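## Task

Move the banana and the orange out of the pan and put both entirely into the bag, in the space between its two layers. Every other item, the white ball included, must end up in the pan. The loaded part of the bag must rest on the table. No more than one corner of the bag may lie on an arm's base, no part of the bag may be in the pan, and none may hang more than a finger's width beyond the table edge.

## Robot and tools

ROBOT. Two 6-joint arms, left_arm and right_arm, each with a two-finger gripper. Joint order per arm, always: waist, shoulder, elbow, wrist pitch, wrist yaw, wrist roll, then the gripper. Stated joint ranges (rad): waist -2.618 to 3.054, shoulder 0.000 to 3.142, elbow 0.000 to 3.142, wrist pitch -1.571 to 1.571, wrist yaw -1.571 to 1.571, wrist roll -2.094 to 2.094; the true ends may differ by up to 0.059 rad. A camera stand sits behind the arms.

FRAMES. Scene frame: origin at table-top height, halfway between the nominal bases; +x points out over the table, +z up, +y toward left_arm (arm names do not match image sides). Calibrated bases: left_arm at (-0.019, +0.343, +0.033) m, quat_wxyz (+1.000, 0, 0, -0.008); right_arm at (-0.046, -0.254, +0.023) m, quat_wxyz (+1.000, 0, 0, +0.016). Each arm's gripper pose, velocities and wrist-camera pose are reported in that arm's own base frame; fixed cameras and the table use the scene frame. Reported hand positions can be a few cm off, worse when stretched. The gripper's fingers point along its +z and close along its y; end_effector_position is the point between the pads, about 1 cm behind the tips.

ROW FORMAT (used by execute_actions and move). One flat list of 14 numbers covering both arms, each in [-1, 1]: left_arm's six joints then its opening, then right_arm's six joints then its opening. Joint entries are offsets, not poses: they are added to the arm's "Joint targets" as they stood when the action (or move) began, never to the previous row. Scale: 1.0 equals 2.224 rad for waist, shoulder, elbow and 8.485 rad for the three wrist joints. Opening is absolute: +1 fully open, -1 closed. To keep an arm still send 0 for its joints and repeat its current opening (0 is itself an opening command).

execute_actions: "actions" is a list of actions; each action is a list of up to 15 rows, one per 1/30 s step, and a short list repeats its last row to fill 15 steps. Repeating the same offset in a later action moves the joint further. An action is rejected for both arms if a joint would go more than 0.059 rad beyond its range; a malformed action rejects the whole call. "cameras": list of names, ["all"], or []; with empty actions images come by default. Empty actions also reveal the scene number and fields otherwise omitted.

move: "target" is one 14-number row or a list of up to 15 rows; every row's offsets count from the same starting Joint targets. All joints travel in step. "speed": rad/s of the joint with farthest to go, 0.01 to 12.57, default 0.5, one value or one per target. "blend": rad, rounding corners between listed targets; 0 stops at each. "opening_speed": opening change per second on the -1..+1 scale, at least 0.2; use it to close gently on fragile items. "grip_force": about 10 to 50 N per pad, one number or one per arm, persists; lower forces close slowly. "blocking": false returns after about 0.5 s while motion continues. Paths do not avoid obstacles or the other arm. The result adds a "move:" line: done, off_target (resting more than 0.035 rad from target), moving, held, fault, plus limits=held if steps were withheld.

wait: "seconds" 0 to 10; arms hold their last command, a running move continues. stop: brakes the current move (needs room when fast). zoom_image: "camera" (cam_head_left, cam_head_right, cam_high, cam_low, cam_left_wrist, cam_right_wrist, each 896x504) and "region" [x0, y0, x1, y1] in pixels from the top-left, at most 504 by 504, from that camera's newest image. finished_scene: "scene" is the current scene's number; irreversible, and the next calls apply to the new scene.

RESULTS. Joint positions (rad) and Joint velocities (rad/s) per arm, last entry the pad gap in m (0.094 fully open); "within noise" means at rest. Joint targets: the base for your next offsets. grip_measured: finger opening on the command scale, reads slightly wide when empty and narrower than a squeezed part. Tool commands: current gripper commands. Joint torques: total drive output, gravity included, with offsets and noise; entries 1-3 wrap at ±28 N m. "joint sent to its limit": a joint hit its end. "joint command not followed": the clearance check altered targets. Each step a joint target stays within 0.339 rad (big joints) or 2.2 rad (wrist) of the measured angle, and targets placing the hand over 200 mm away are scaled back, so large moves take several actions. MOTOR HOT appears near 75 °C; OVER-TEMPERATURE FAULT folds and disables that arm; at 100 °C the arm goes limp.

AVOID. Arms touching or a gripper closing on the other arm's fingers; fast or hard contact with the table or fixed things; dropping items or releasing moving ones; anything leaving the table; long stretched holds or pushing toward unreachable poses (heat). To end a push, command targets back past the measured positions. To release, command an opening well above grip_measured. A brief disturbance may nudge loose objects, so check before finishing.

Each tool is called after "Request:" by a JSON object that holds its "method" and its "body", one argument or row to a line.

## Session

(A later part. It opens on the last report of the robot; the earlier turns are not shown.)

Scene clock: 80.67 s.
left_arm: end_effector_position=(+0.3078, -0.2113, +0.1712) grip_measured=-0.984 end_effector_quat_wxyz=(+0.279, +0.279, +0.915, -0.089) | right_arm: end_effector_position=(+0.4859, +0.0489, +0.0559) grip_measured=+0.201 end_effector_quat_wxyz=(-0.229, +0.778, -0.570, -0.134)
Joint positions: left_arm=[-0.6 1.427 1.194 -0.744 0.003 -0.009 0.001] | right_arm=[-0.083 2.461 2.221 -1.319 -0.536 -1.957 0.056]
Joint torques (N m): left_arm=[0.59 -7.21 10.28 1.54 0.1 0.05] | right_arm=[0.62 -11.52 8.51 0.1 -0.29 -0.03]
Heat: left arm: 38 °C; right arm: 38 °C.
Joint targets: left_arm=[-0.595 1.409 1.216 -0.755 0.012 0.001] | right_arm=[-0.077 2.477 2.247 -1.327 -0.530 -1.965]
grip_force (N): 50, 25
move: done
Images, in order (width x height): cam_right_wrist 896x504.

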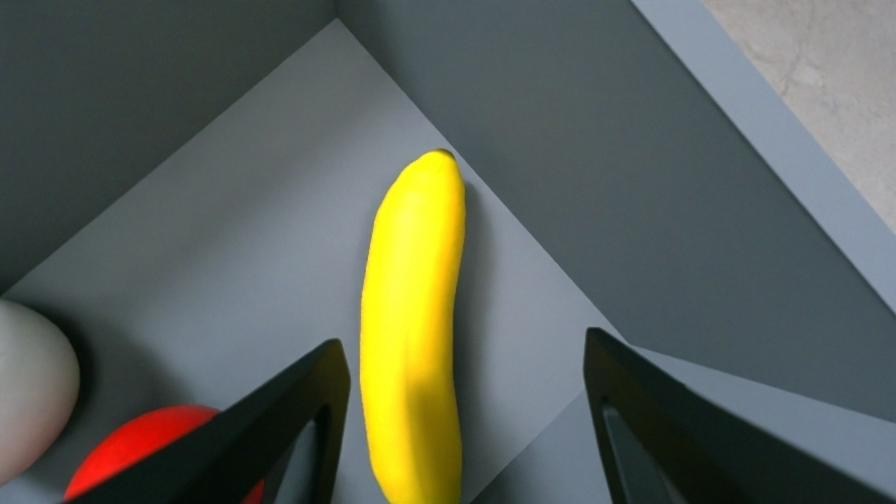

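Request:
{"method": "move", "body": {
  "target": [0,0,0,0,0,0,-1,-0.0081,-0.0301,-0.0432,0.0038,0.0009,0,0.25],
  "speed": 0.4,
  "cameras": ["cam_right_wrist"]
}}

Scene clock: 82.77 s.
left_arm: end_effector_position=(+0.3078, -0.2113, +0.1712) grip_measured=-0.984 end_effector_quat_wxyz=(+0.279, +0.279, +0.915, -0.089) | right_arm: end_effector_position=(+0.4737, +0.0462, +0.0384) grip_measured=+0.249 end_effector_quat_wxyz=(-0.213, +0.773, -0.577, -0.153)
Joint positions: left_arm=[-0.6 1.427 1.194 -0.744 0.003 -0.009 0.001] | right_arm=[-0.088 2.461 2.154 -1.304 -0.528 -1.958 0.059]
Joint torques (N m): left_arm=[0.58 -7.17 10.29 1.55 0.1 0.05] | right_arm=[-0.66 -17.28 5.7 0.16 -0.29 -0.02]
Heat: left arm: 38 °C; right arm: 39 °C.
Joint targets: left_arm=[-0.595 1.409 1.216 -0.755 0.012 0.001] | right_arm=[-0.094 2.410 2.151 -1.295 -0.522 -1.965]
grip_force (N): 50, 25
move: off_target (right_arm); right_arm: the shoulder is farthest, 0.051 rad from its target
Images, in order (width x height): cam_right_wrist 896x504.

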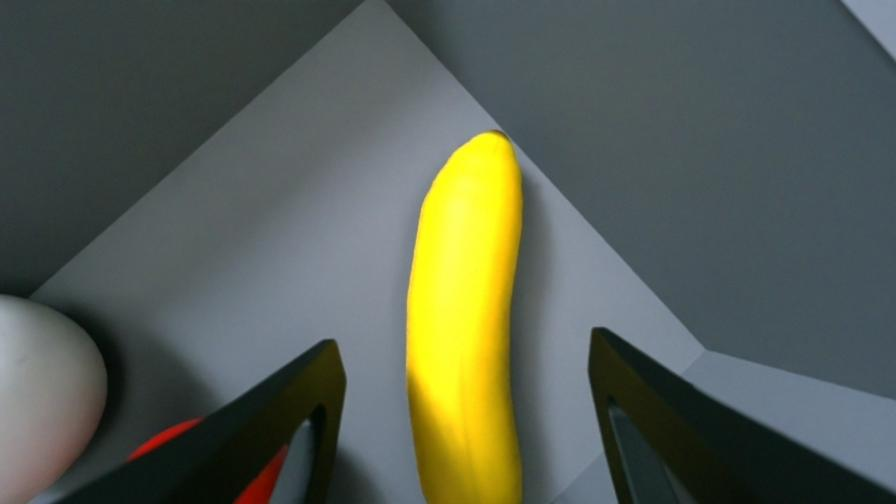

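Request:
{"method": "move", "body": {
  "target": [0,0,0,0,0,0,-1,-0.0027,0.018,-0.0481,0.0167,0,0,0.25],
  "speed": 0.25,
  "cameras": ["cam_right_wrist"]
}}

Scene clock: 84.77 s.
left_arm: end_effector_position=(+0.3078, -0.2113, +0.1712) grip_measured=-0.984 end_effector_quat_wxyz=(+0.279, +0.279, +0.915, -0.089) | right_arm: end_effector_position=(+0.4784, +0.0434, +0.0114) grip_measured=+0.249 end_effector_quat_wxyz=(-0.221, +0.775, -0.576, -0.138)
Joint positions: left_arm=[-0.6 1.427 1.194 -0.744 0.003 -0.009 0.001] | right_arm=[-0.093 2.461 2.047 -1.162 -0.527 -1.958 0.059]
Joint torques (N m): left_arm=[0.57 -7.16 10.28 1.53 0.1 0.05] | right_arm=[-0.72 -13.76 5.65 0.28 -0.29 -0.02]
Heat: left arm: 38 °C; right arm: 41 °C.
Joint targets: left_arm=[-0.595 1.409 1.216 -0.755 0.012 0.001] | right_arm=[-0.101 2.450 2.044 -1.153 -0.522 -1.965]
grip_force (N): 50, 25
move: done
Images, in order (width x height): cam_right_wrist 896x504.

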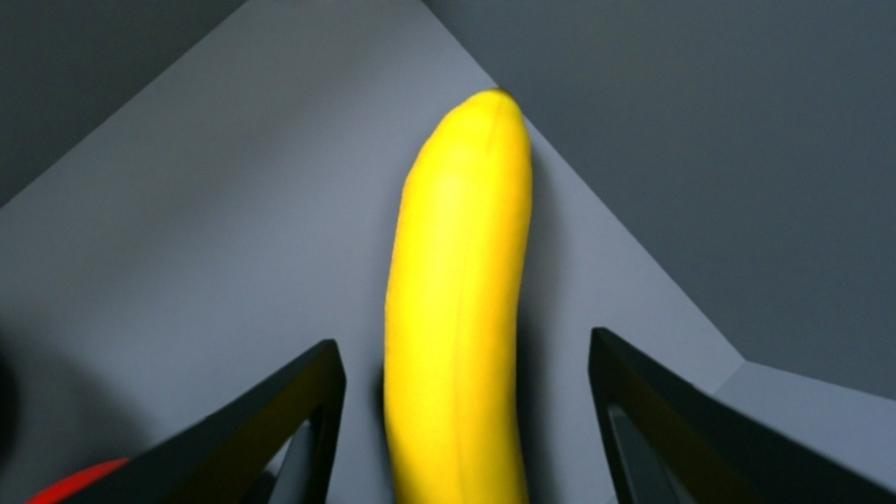

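Request:
{"method": "move", "body": {
  "target": [0,0,0,0,0,0,-1,0,0,0,0,0,0,-0.5],
  "opening_speed": 0.5,
  "cameras": ["cam_right_wrist"]
}}

Request:
{"method": "wait", "body": {
  "seconds": 0.3
}}

Scene clock: 87.53 s.
left_arm: end_effector_position=(+0.3078, -0.2113, +0.1712) grip_measured=-0.984 end_effector_quat_wxyz=(+0.279, +0.279, +0.915, -0.089) | right_arm: end_effector_position=(+0.4784, +0.0433, +0.0114) grip_measured=-0.469 end_effector_quat_wxyz=(-0.221, +0.775, -0.576, -0.138)
Joint positions: left_arm=[-0.6 1.427 1.194 -0.744 0.003 -0.009 0.001] | right_arm=[-0.093 2.461 2.047 -1.162 -0.527 -1.958 0.025]
Joint torques (N m): left_arm=[0.61 -7.15 10.26 1.55 0.1 0.05] | right_arm=[-0.72 -13.76 5.67 0.28 -0.3 -0.02]
Heat: left arm: 39 °C; right arm: 43 °C.
Joint targets: left_arm=[-0.595 1.409 1.216 -0.755 0.012 0.001] | right_arm=[-0.101 2.450 2.044 -1.153 -0.522 -1.965]
grip_force (N): 50, 25
move: done
Images, in order (width x height): cam_right_wrist 896x504.

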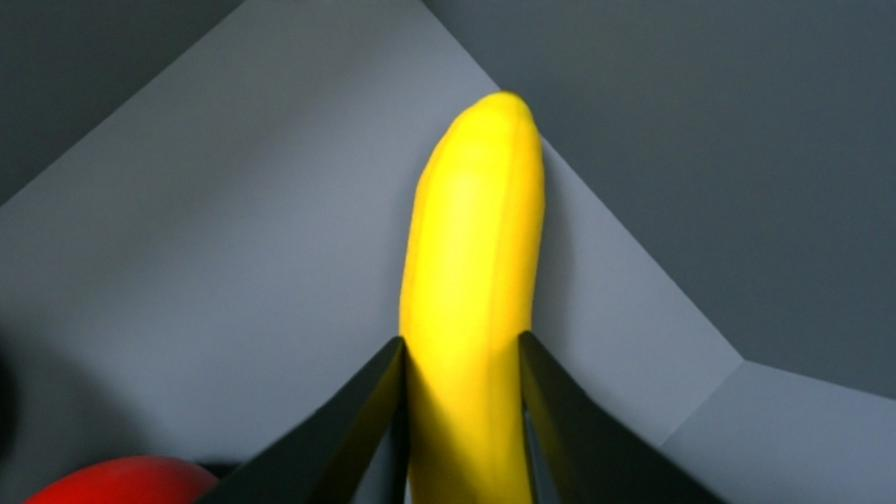

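Scene clock: 87.83 s.
left_arm: end_effector_position=(+0.3078, -0.2113, +0.1712) grip_measured=-0.984 end_effector_quat_wxyz=(+0.279, +0.279, +0.915, -0.089) | right_arm: end_effector_position=(+0.4784, +0.0433, +0.0114) grip_measured=-0.476 end_effector_quat_wxyz=(-0.221, +0.775, -0.576, -0.138)
Joint positions: left_arm=[-0.6 1.427 1.194 -0.744 0.003 -0.009 0.001] | right_arm=[-0.093 2.461 2.047 -1.162 -0.527 -1.958 0.025]
Joint torques (N m): left_arm=[0.58 -7.2 10.3 1.54 0.1 0.04] | right_arm=[-0.7 -13.76 5.65 0.28 -0.3 -0.02]
Heat: left arm: 39 °C; right arm: 43 °C.
Joint targets: left_arm=[-0.595 1.409 1.216 -0.755 0.012 0.001] | right_arm=[-0.101 2.450 2.044 -1.153 -0.522 -1.965]
Tool commands: left_gripper/opening=-1.0 right_gripper/opening=-0.5
grip_force (N): 50, 25
wait: 0.30 s; at rest by 0.17 s

Request:
{"method": "move", "body": {
  "target": [
    [0,0,0,0,0,0,-1,0,0,0,0,0,0,-0.58],
    [0,0,0,0,0,0,-1,0,0,0.1731,-0.0438,0,0,-0.58]
  ],
  "opening_speed": 0.5,
  "speed": 0.4,
  "cameras": ["cam_right_wrist","cam_head_right","cam_low"]
}}

Scene clock: 91.30 s.
left_arm: end_effector_position=(+0.3078, -0.2113, +0.1712) grip_measured=-0.984 end_effector_quat_wxyz=(+0.279, +0.279, +0.915, -0.089) | right_arm: end_effector_position=(+0.4791, +0.0430, +0.1014) grip_measured=-0.481 end_effector_quat_wxyz=(-0.222, +0.775, -0.576, -0.135)
Joint positions: left_arm=[-0.6 1.427 1.194 -0.744 0.003 -0.009 0.001] | right_arm=[-0.093 2.461 2.406 -1.516 -0.525 -1.958 0.024]
Joint torques (N m): left_arm=[0.61 -7.19 10.3 1.54 0.11 0.04] | right_arm=[-0.72 -13.72 8.08 0.12 -0.31 -0.02]
Heat: left arm: 39 °C; right arm: 45 °C.
Joint targets: left_arm=[-0.595 1.409 1.216 -0.755 0.012 0.001] | right_arm=[-0.101 2.450 2.429 -1.524 -0.522 -1.965]
grip_force (N): 50, 25
move: done
Images, in order (width x height): cam_head_right 896x504, cam_low 896x504, cam_right_wrist 896x504.

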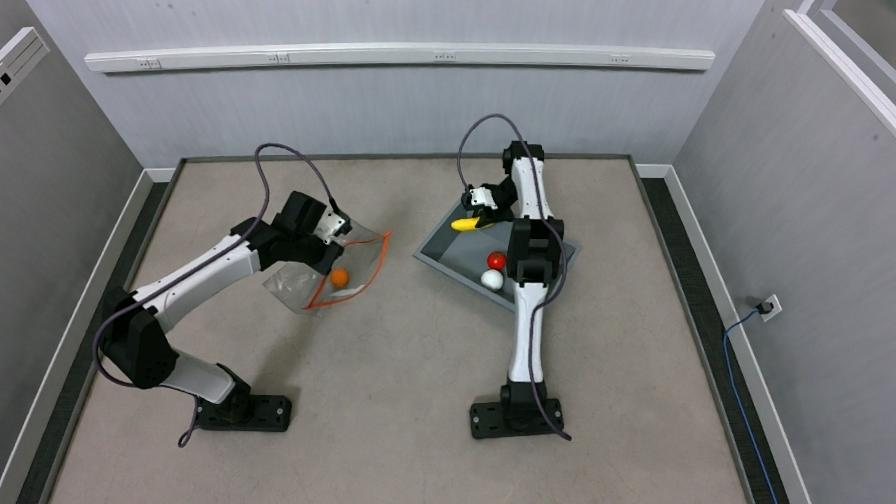

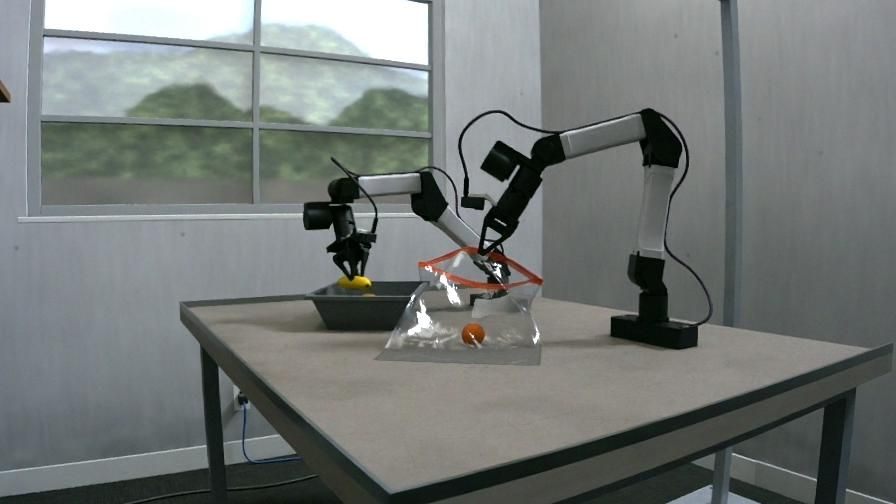

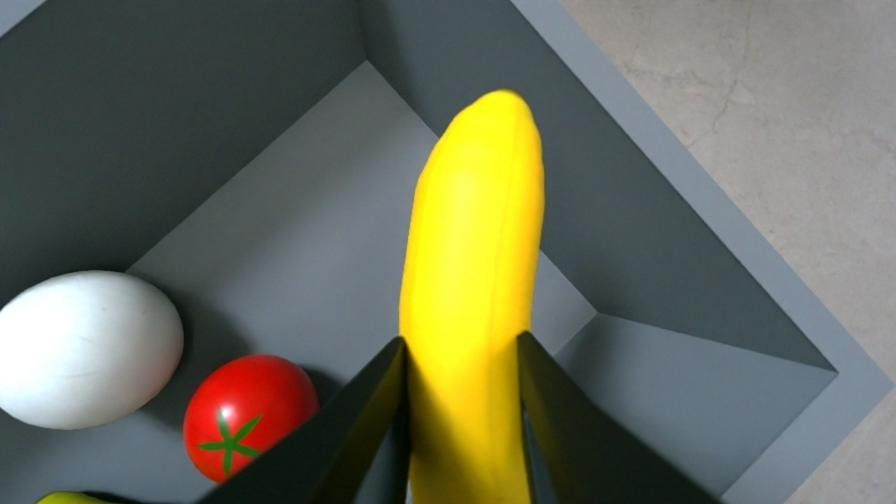

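Request:
{"method": "move", "body": {
  "target": [
    [0,0,0,0,0,0,-1,0.1452,-0.2181,-0.1978,0.0123,0.0615,0.2316,-0.58],
    [0,0,0,0,0,0,-1,0.3957,-0.6452,-0.7806,0.1451,0.0615,0.2434,-0.58]
  ],
  "blend": 0.15,
  "speed": 0.8,
  "cameras": ["cam_right_wrist","cam_head_right","cam_low","cam_left_wrist"]
}}

Scene clock: 96.70 s.
left_arm: end_effector_position=(+0.3078, -0.2113, +0.1712) grip_measured=-0.984 end_effector_quat_wxyz=(+0.279, +0.279, +0.915, -0.089) | right_arm: end_effector_position=(+0.2369, +0.2331, +0.1642) grip_measured=-0.482 end_effector_quat_wxyz=(+0.399, -0.301, +0.845, +0.189)
Joint positions: left_arm=[-0.6 1.427 1.194 -0.744 0.003 -0.009 0.001] | right_arm=[0.773 1.033 0.694 -0.317 -0.009 0.093 0.024]
Joint torques (N m): left_arm=[0.57 -7.16 10.29 1.54 0.1 0.04] | right_arm=[0.7 -4.34 7.31 1.93 0.06 0.11]
Heat: left arm: 39 °C; right arm: 46 °C.
Joint targets: left_arm=[-0.595 1.409 1.216 -0.755 0.012 0.001] | right_arm=[0.780 1.015 0.693 -0.294 0.000 0.101]
grip_force (N): 50, 25
move: done
Images, in order (width x height): cam_head_right 896x504, cam_low 896x504, cam_left_wrist 896x504, cam_right_wrist 896x504.

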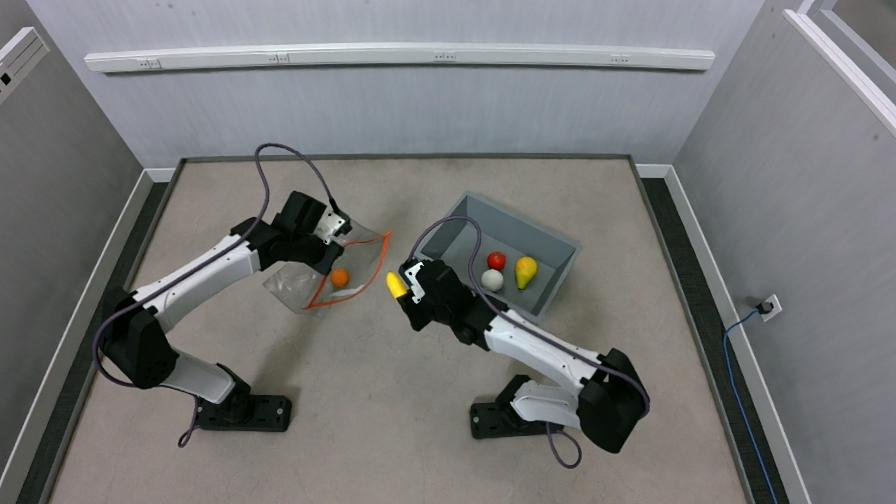

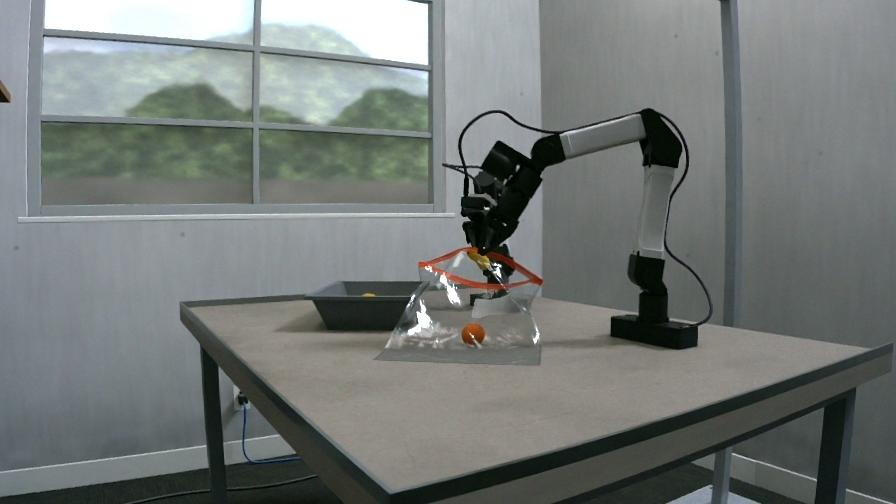

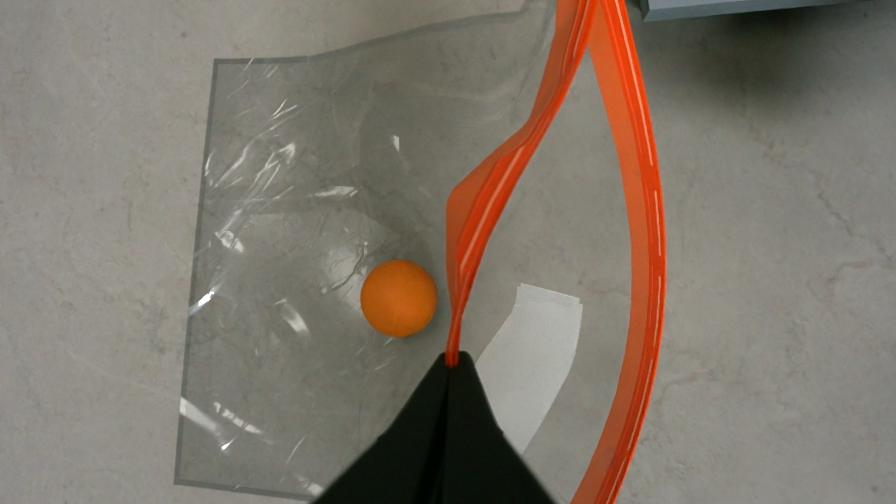

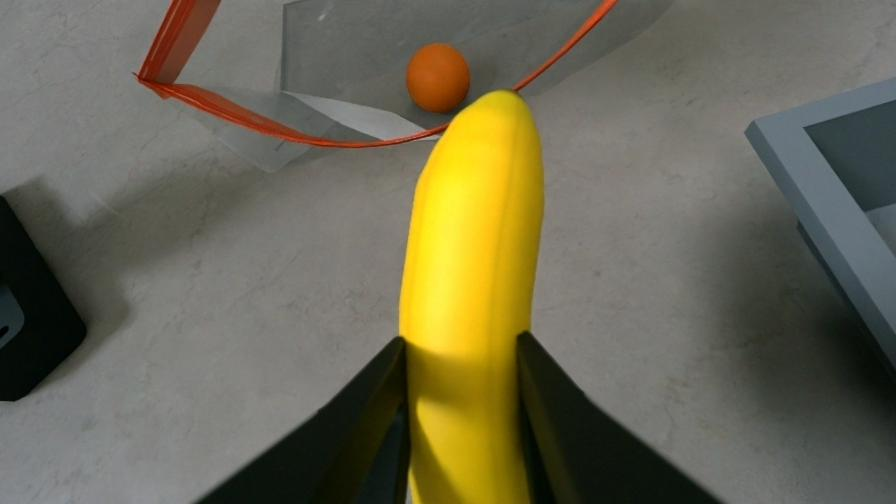

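Request:
{"method": "move", "body": {
  "target": [0,0,0,0,0,0,-1,-0.0674,0.2842,0.1021,0.0301,-0.0672,0.0005,-0.58],
  "speed": 0.4,
  "cameras": ["cam_right_wrist","cam_head_right","cam_low","cam_left_wrist"]
}}

Scene clock: 103.80 s.
left_arm: end_effector_position=(+0.3078, -0.2113, +0.1712) grip_measured=-0.984 end_effector_quat_wxyz=(+0.279, +0.279, +0.915, -0.089) | right_arm: end_effector_position=(+0.2762, +0.3183, +0.0934) grip_measured=-0.482 end_effector_quat_wxyz=(+0.242, -0.336, +0.833, +0.367)
Joint positions: left_arm=[-0.6 1.427 1.194 -0.744 0.003 -0.009 0.001] | right_arm=[0.636 1.639 0.889 -0.059 -0.558 0.098 0.024]
Joint torques (N m): left_arm=[0.59 -7.2 10.28 1.54 0.1 0.05] | right_arm=[-0.57 -6.38 9.44 1.74 -0.37 0.09]
Heat: left arm: 40 °C; right arm: 43 °C.
Joint targets: left_arm=[-0.595 1.409 1.216 -0.755 0.012 0.001] | right_arm=[0.630 1.647 0.920 -0.038 -0.571 0.105]
grip_force (N): 50, 25
move: done
Images, in order (width x height): cam_head_right 896x504, cam_low 896x504, cam_left_wrist 896x504, cam_right_wrist 896x504.

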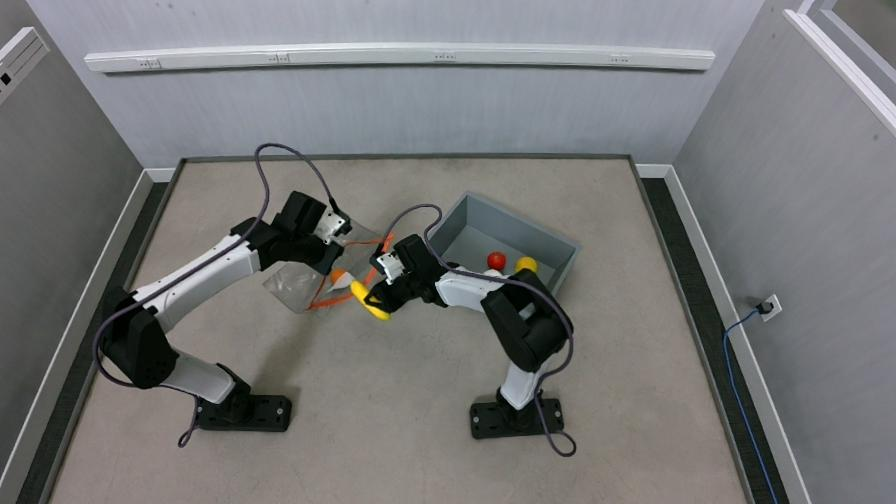

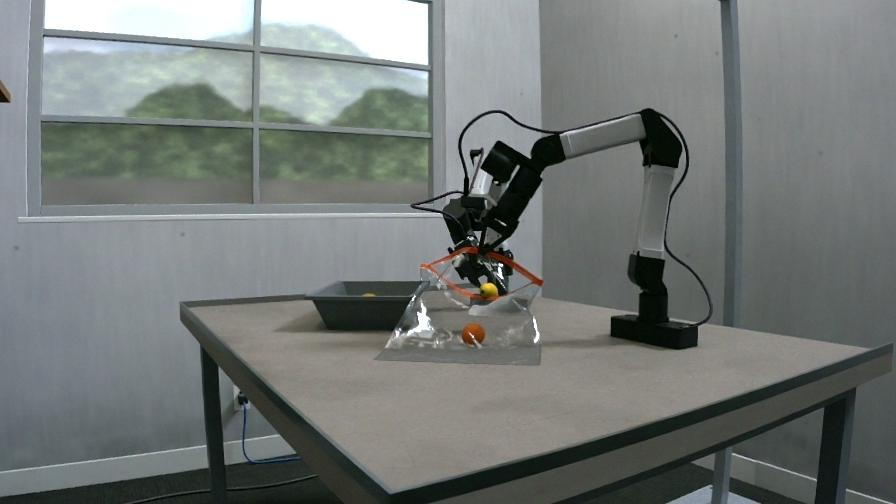

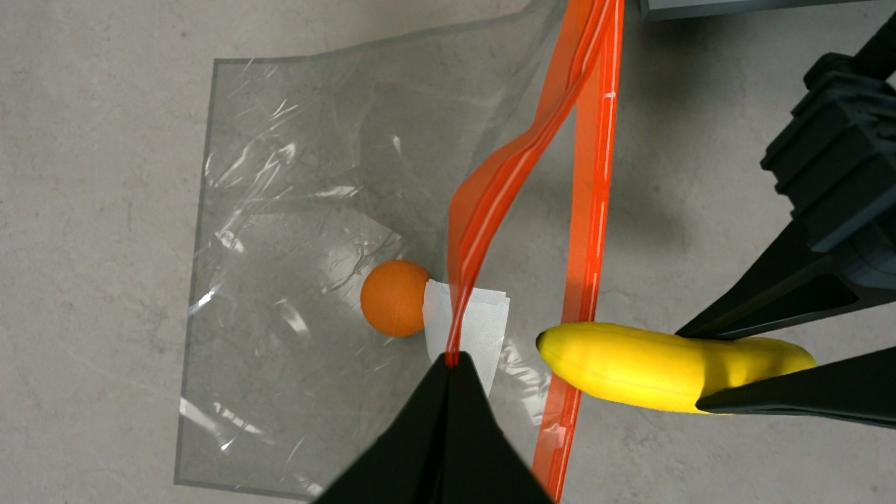

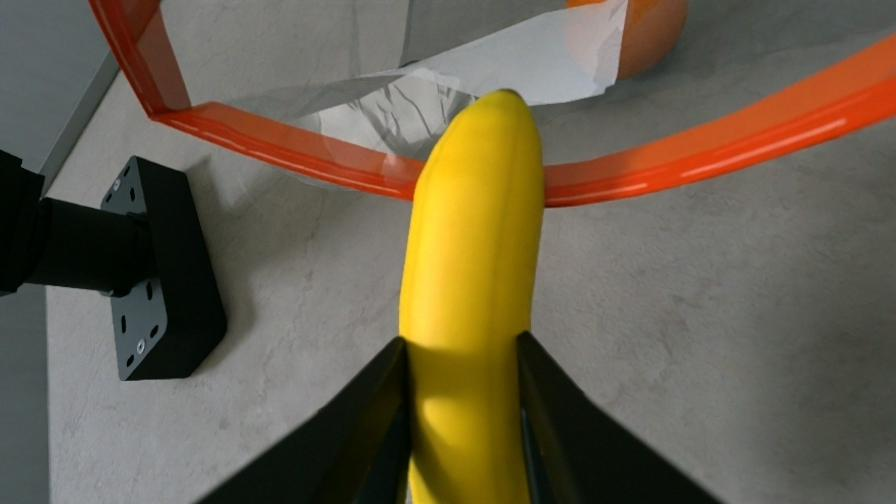

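Request:
{"method": "move", "body": {
  "target": [
    [0,0,0,0,0,0,-1,0,-0.0495,0.0398,-0.02,0,0,-0.58],
    [0,0,0,0,0,0,-1,0.0234,0.0841,0.0915,-0.0001,0.0054,0.0041,-0.58]
  ],
  "blend": 0.03,
  "speed": 0.3,
  "cameras": ["cam_right_wrist","cam_low","cam_left_wrist"]
}}

Scene clock: 106.67 s.
left_arm: end_effector_position=(+0.3078, -0.2113, +0.1712) grip_measured=-0.984 end_effector_quat_wxyz=(+0.279, +0.279, +0.915, -0.089) | right_arm: end_effector_position=(+0.3086, +0.3601, +0.0901) grip_measured=-0.482 end_effector_quat_wxyz=(+0.241, -0.335, +0.833, +0.367)
Joint positions: left_arm=[-0.6 1.427 1.194 -0.744 0.003 -0.009 0.001] | right_arm=[0.675 1.826 1.093 -0.06 -0.532 0.132 0.024]
Joint torques (N m): left_arm=[0.61 -7.17 10.28 1.55 0.09 0.06] | right_arm=[0.69 -7.98 9.52 1.72 -0.11 0.08]
Heat: left arm: 40 °C; right arm: 42 °C.
Joint targets: left_arm=[-0.595 1.409 1.216 -0.755 0.012 0.001] | right_arm=[0.682 1.834 1.123 -0.039 -0.525 0.139]
grip_force (N): 50, 25
move: done
Images, in order (width x height): cam_low 896x504, cam_left_wrist 896x504, cam_right_wrist 896x504.

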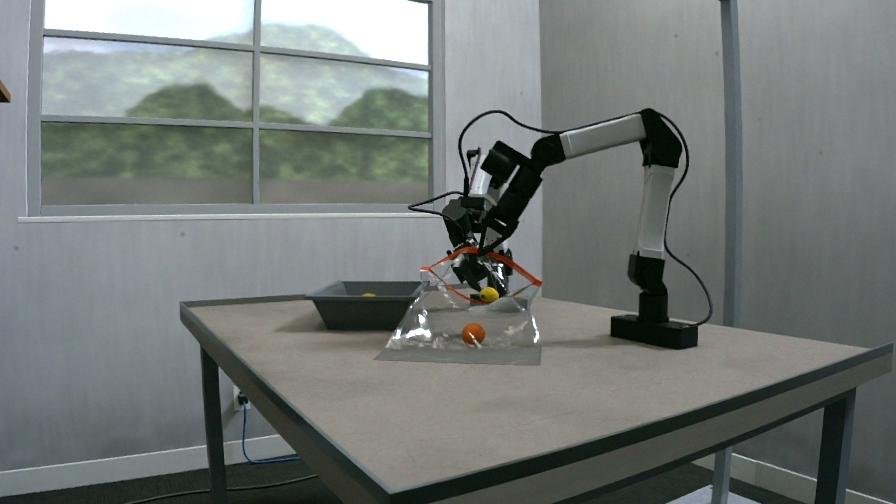

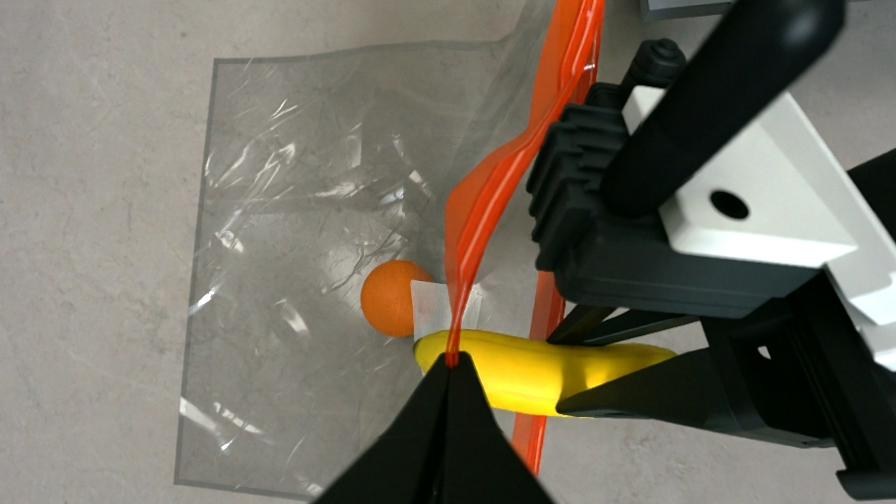

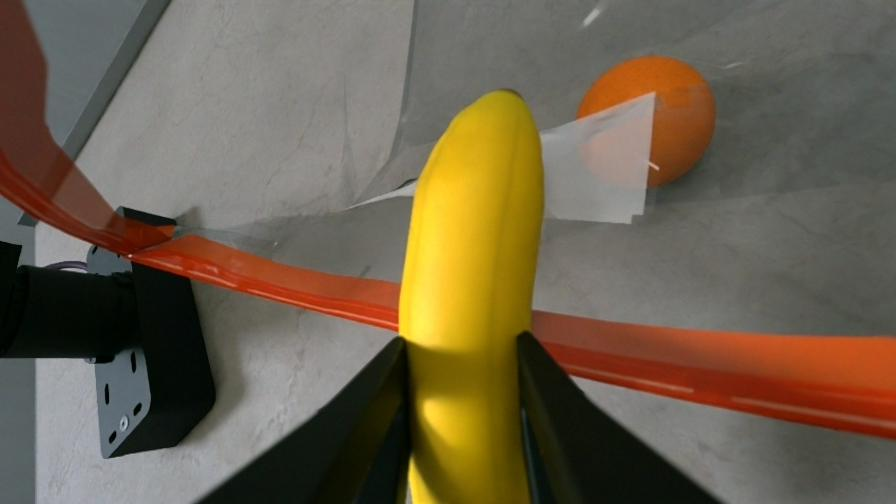

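Request:
{"method": "move", "body": {
  "target": [0,0,0,0,0,0,-1,0,0.058,-0.0625,0.027,0,0,-0.58],
  "speed": 0.25,
  "cameras": ["cam_right_wrist","cam_low","cam_left_wrist"]
}}

Scene clock: 108.93 s.
left_arm: end_effector_position=(+0.3078, -0.2113, +0.1712) grip_measured=-0.984 end_effector_quat_wxyz=(+0.279, +0.279, +0.915, -0.089) | right_arm: end_effector_position=(+0.3065, +0.3583, +0.0301) grip_measured=-0.482 end_effector_quat_wxyz=(+0.238, -0.335, +0.835, +0.367)
Joint positions: left_arm=[-0.6 1.427 1.194 -0.744 0.003 -0.009 0.001] | right_arm=[0.675 1.954 0.985 0.17 -0.532 0.133 0.024]
Joint torques (N m): left_arm=[0.58 -7.17 10.3 1.55 0.1 0.04] | right_arm=[0.69 -8.23 5.74 1.72 -0.15 0.08]
Heat: left arm: 40 °C; right arm: 42 °C.
Joint targets: left_arm=[-0.595 1.409 1.216 -0.755 0.012 0.001] | right_arm=[0.682 1.963 0.984 0.190 -0.525 0.139]
grip_force (N): 50, 25
move: done
Images, in order (width x height): cam_low 896x504, cam_left_wrist 896x504, cam_right_wrist 896x504.

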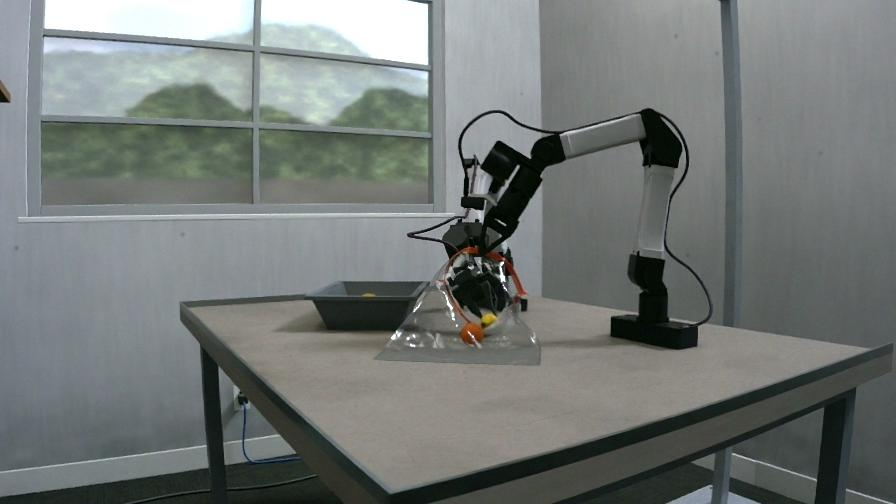

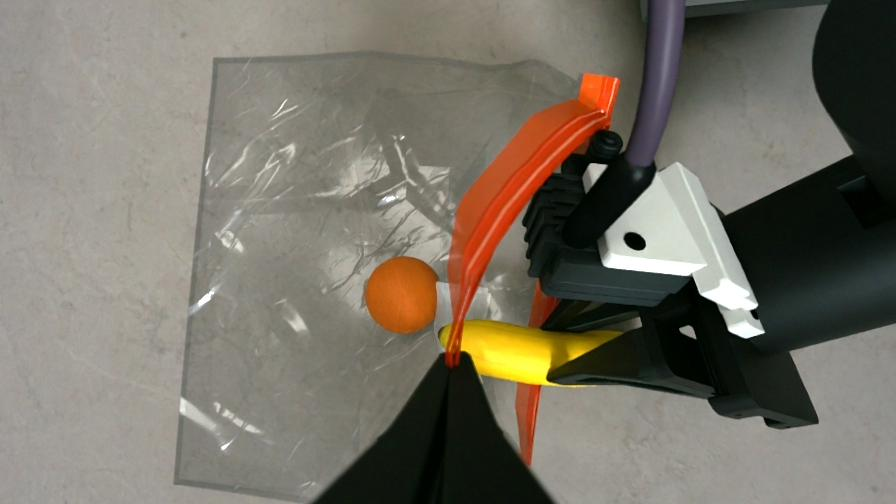

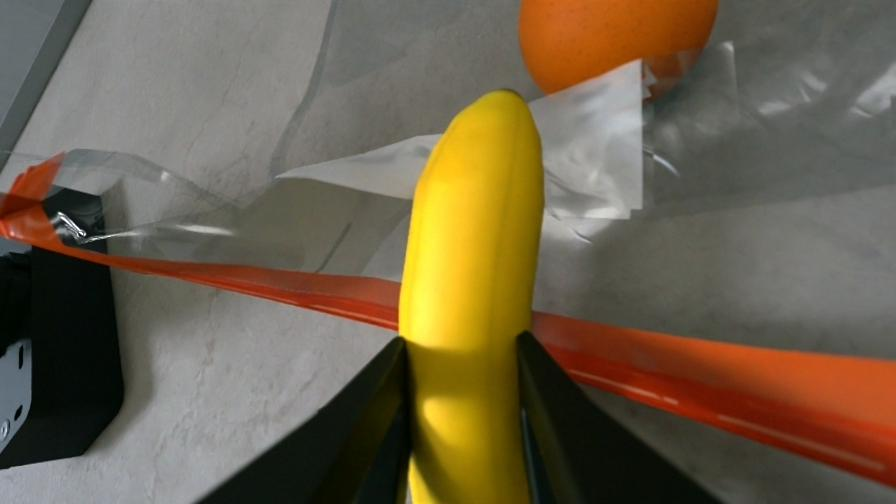

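Request:
{"method": "zoom_image", "body": {
  "camera": "cam_low",
  "region": [370, 200, 570, 370]
}}

Scaled by 2.520 from the camera's 896x504 image, which has a finer 1280x720 frame.

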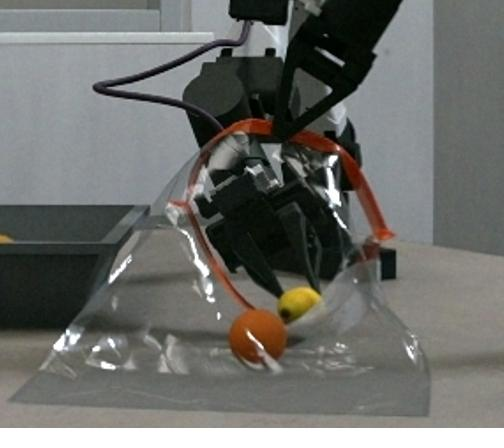

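Request:
{"method": "move", "body": {
  "target": [0,0,0,0,0,0,-1,0.0139,0.0791,0.125,-0.0083,0.0024,0.0025,-0.58],
  "speed": 0.25,
  "cameras": ["cam_right_wrist","cam_low","cam_left_wrist"]
}}

Request:
{"method": "zoom_image", "body": {
  "camera": "cam_low",
  "region": [370, 200, 570, 370]
}}

Scene clock: 111.13 s.
left_arm: end_effector_position=(+0.3078, -0.2113, +0.1712) grip_measured=-0.984 end_effector_quat_wxyz=(+0.279, +0.279, +0.915, -0.089) | right_arm: end_effector_position=(+0.3416, +0.4040, +0.0294) grip_measured=-0.482 end_effector_quat_wxyz=(+0.246, -0.339, +0.829, +0.370)
Joint positions: left_arm=[-0.6 1.427 1.194 -0.744 0.003 -0.009 0.001] | right_arm=[0.706 2.124 1.237 0.119 -0.515 0.153 0.024]
Joint torques (N m): left_arm=[0.59 -7.17 10.28 1.55 0.1 0.04] | right_arm=[0.65 -9.42 8.64 1.53 -0.11 0.09]
Heat: left arm: 40 °C; right arm: 42 °C.
Joint targets: left_arm=[-0.595 1.409 1.216 -0.755 0.012 0.001] | right_arm=[0.713 2.139 1.263 0.120 -0.504 0.161]
grip_force (N): 50, 25
move: done
Images, in order (width x height): cam_low 896x504, cam_left_wrist 896x504, cam_right_wrist 896x504.

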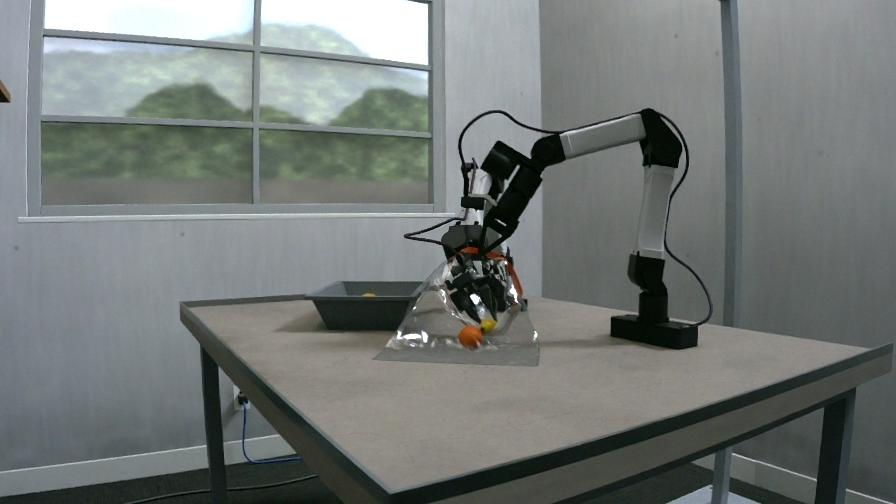

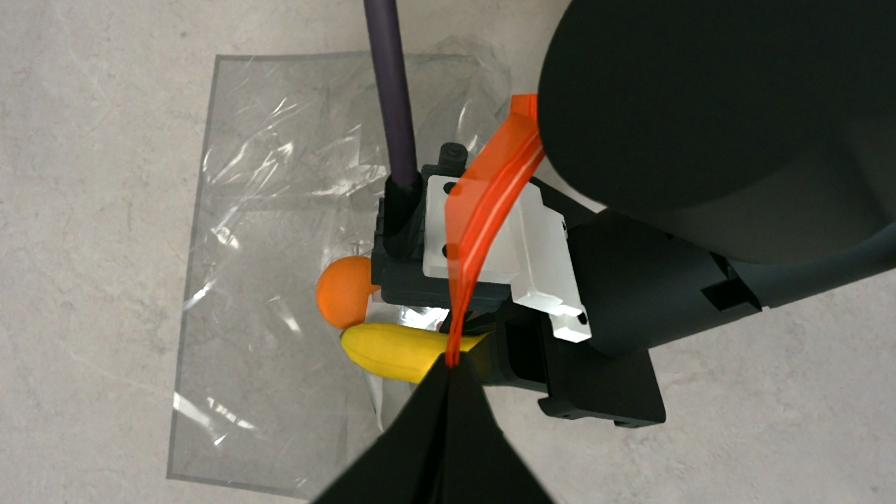

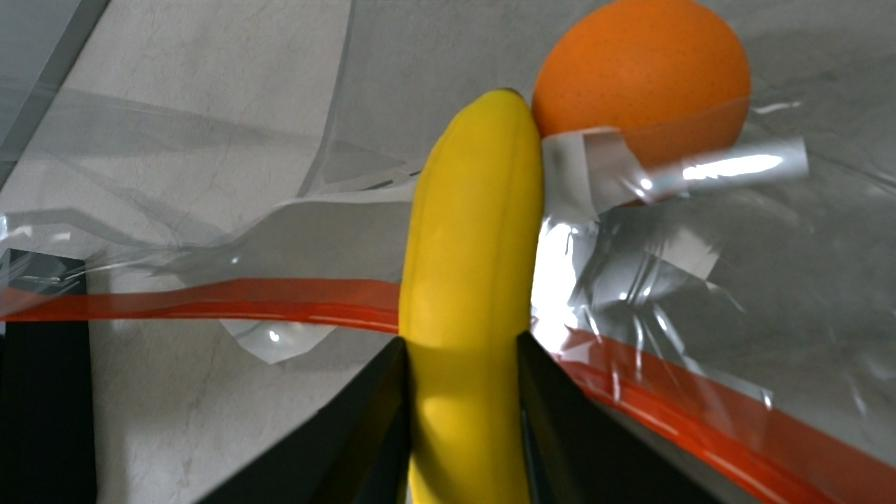

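Scaled by 2.520 from the camera's 896x504 image, which has a finer 1280x720 frame.

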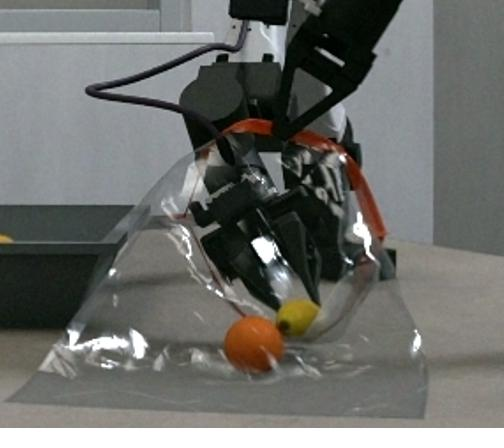

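Request:
{"method": "move", "body": {
  "target": [
    [0,0,0,0,0,0,-1,0,0.0103,-0.0225,0.0053,0,0,-0.58],
    [0,0,0,0,0,0,-1,0,0.0103,-0.0225,0.0053,0,0,0.15]
  ],
  "speed": 0.25,
  "opening_speed": 0.5,
  "cameras": ["cam_right_wrist","cam_low","cam_left_wrist"]
}}

Request:
{"method": "zoom_image", "body": {
  "camera": "cam_low",
  "region": [370, 200, 570, 370]
}}

Scene clock: 115.47 s.
left_arm: end_effector_position=(+0.3078, -0.2113, +0.1712) grip_measured=-0.984 end_effector_quat_wxyz=(+0.279, +0.279, +0.915, -0.089) | right_arm: end_effector_position=(+0.3402, +0.4023, +0.0163) grip_measured=+0.149 end_effector_quat_wxyz=(+0.243, -0.336, +0.832, +0.369)
Joint positions: left_arm=[-0.6 1.427 1.194 -0.744 0.003 -0.009 0.001] | right_arm=[0.706 2.148 1.218 0.157 -0.512 0.158 0.054]
Joint torques (N m): left_arm=[0.58 -7.21 10.3 1.54 0.1 0.05] | right_arm=[0.62 -9.55 5.52 1.62 -0.13 0.04]
Heat: left arm: 40 °C; right arm: 42 °C.
Joint targets: left_arm=[-0.595 1.409 1.216 -0.755 0.012 0.001] | right_arm=[0.713 2.162 1.212 0.165 -0.504 0.161]
grip_force (N): 50, 25
move: done
Images, in order (width x height): cam_low 896x504, cam_left_wrist 896x504, cam_right_wrist 896x504.

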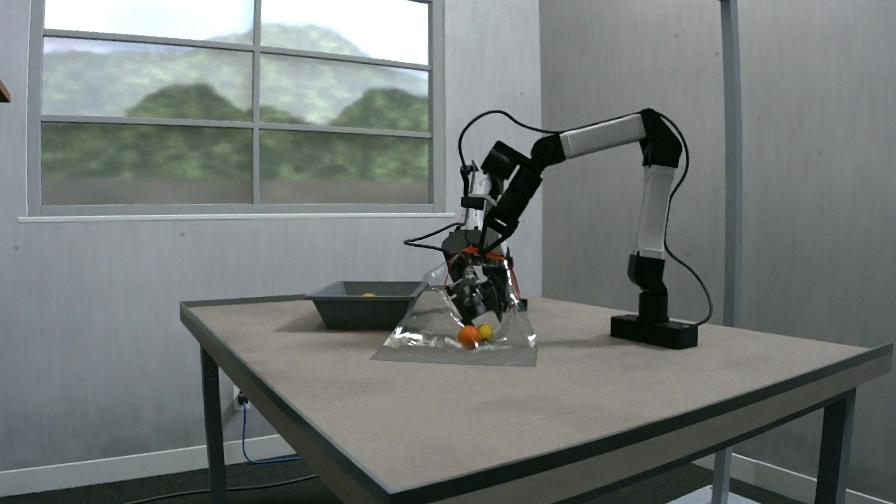

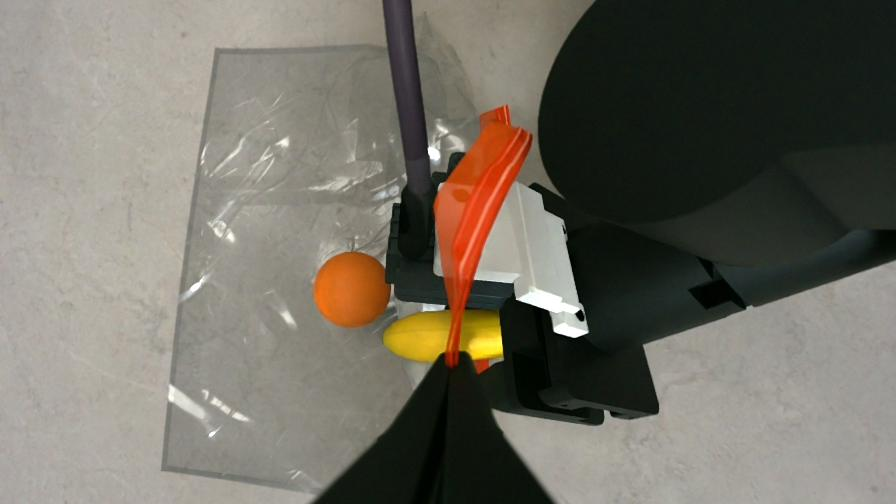

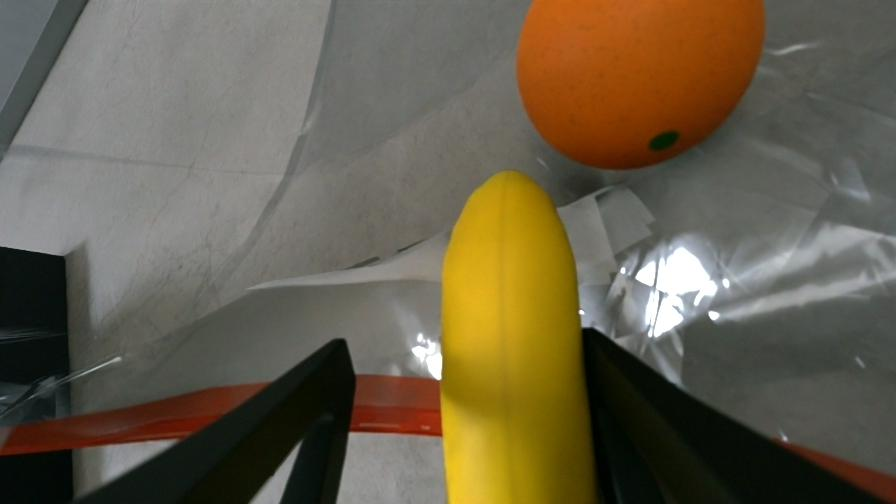

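Scaled by 2.520 from the camera's 896x504 image, which has a finer 1280x720 frame.

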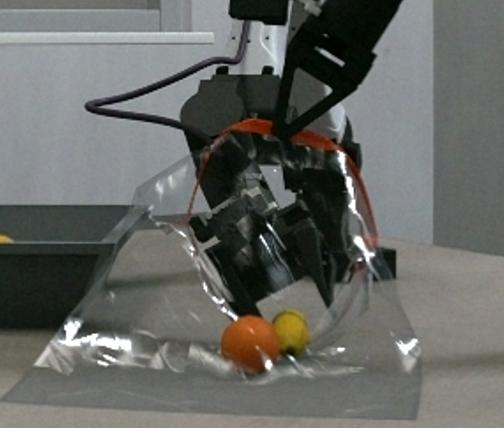

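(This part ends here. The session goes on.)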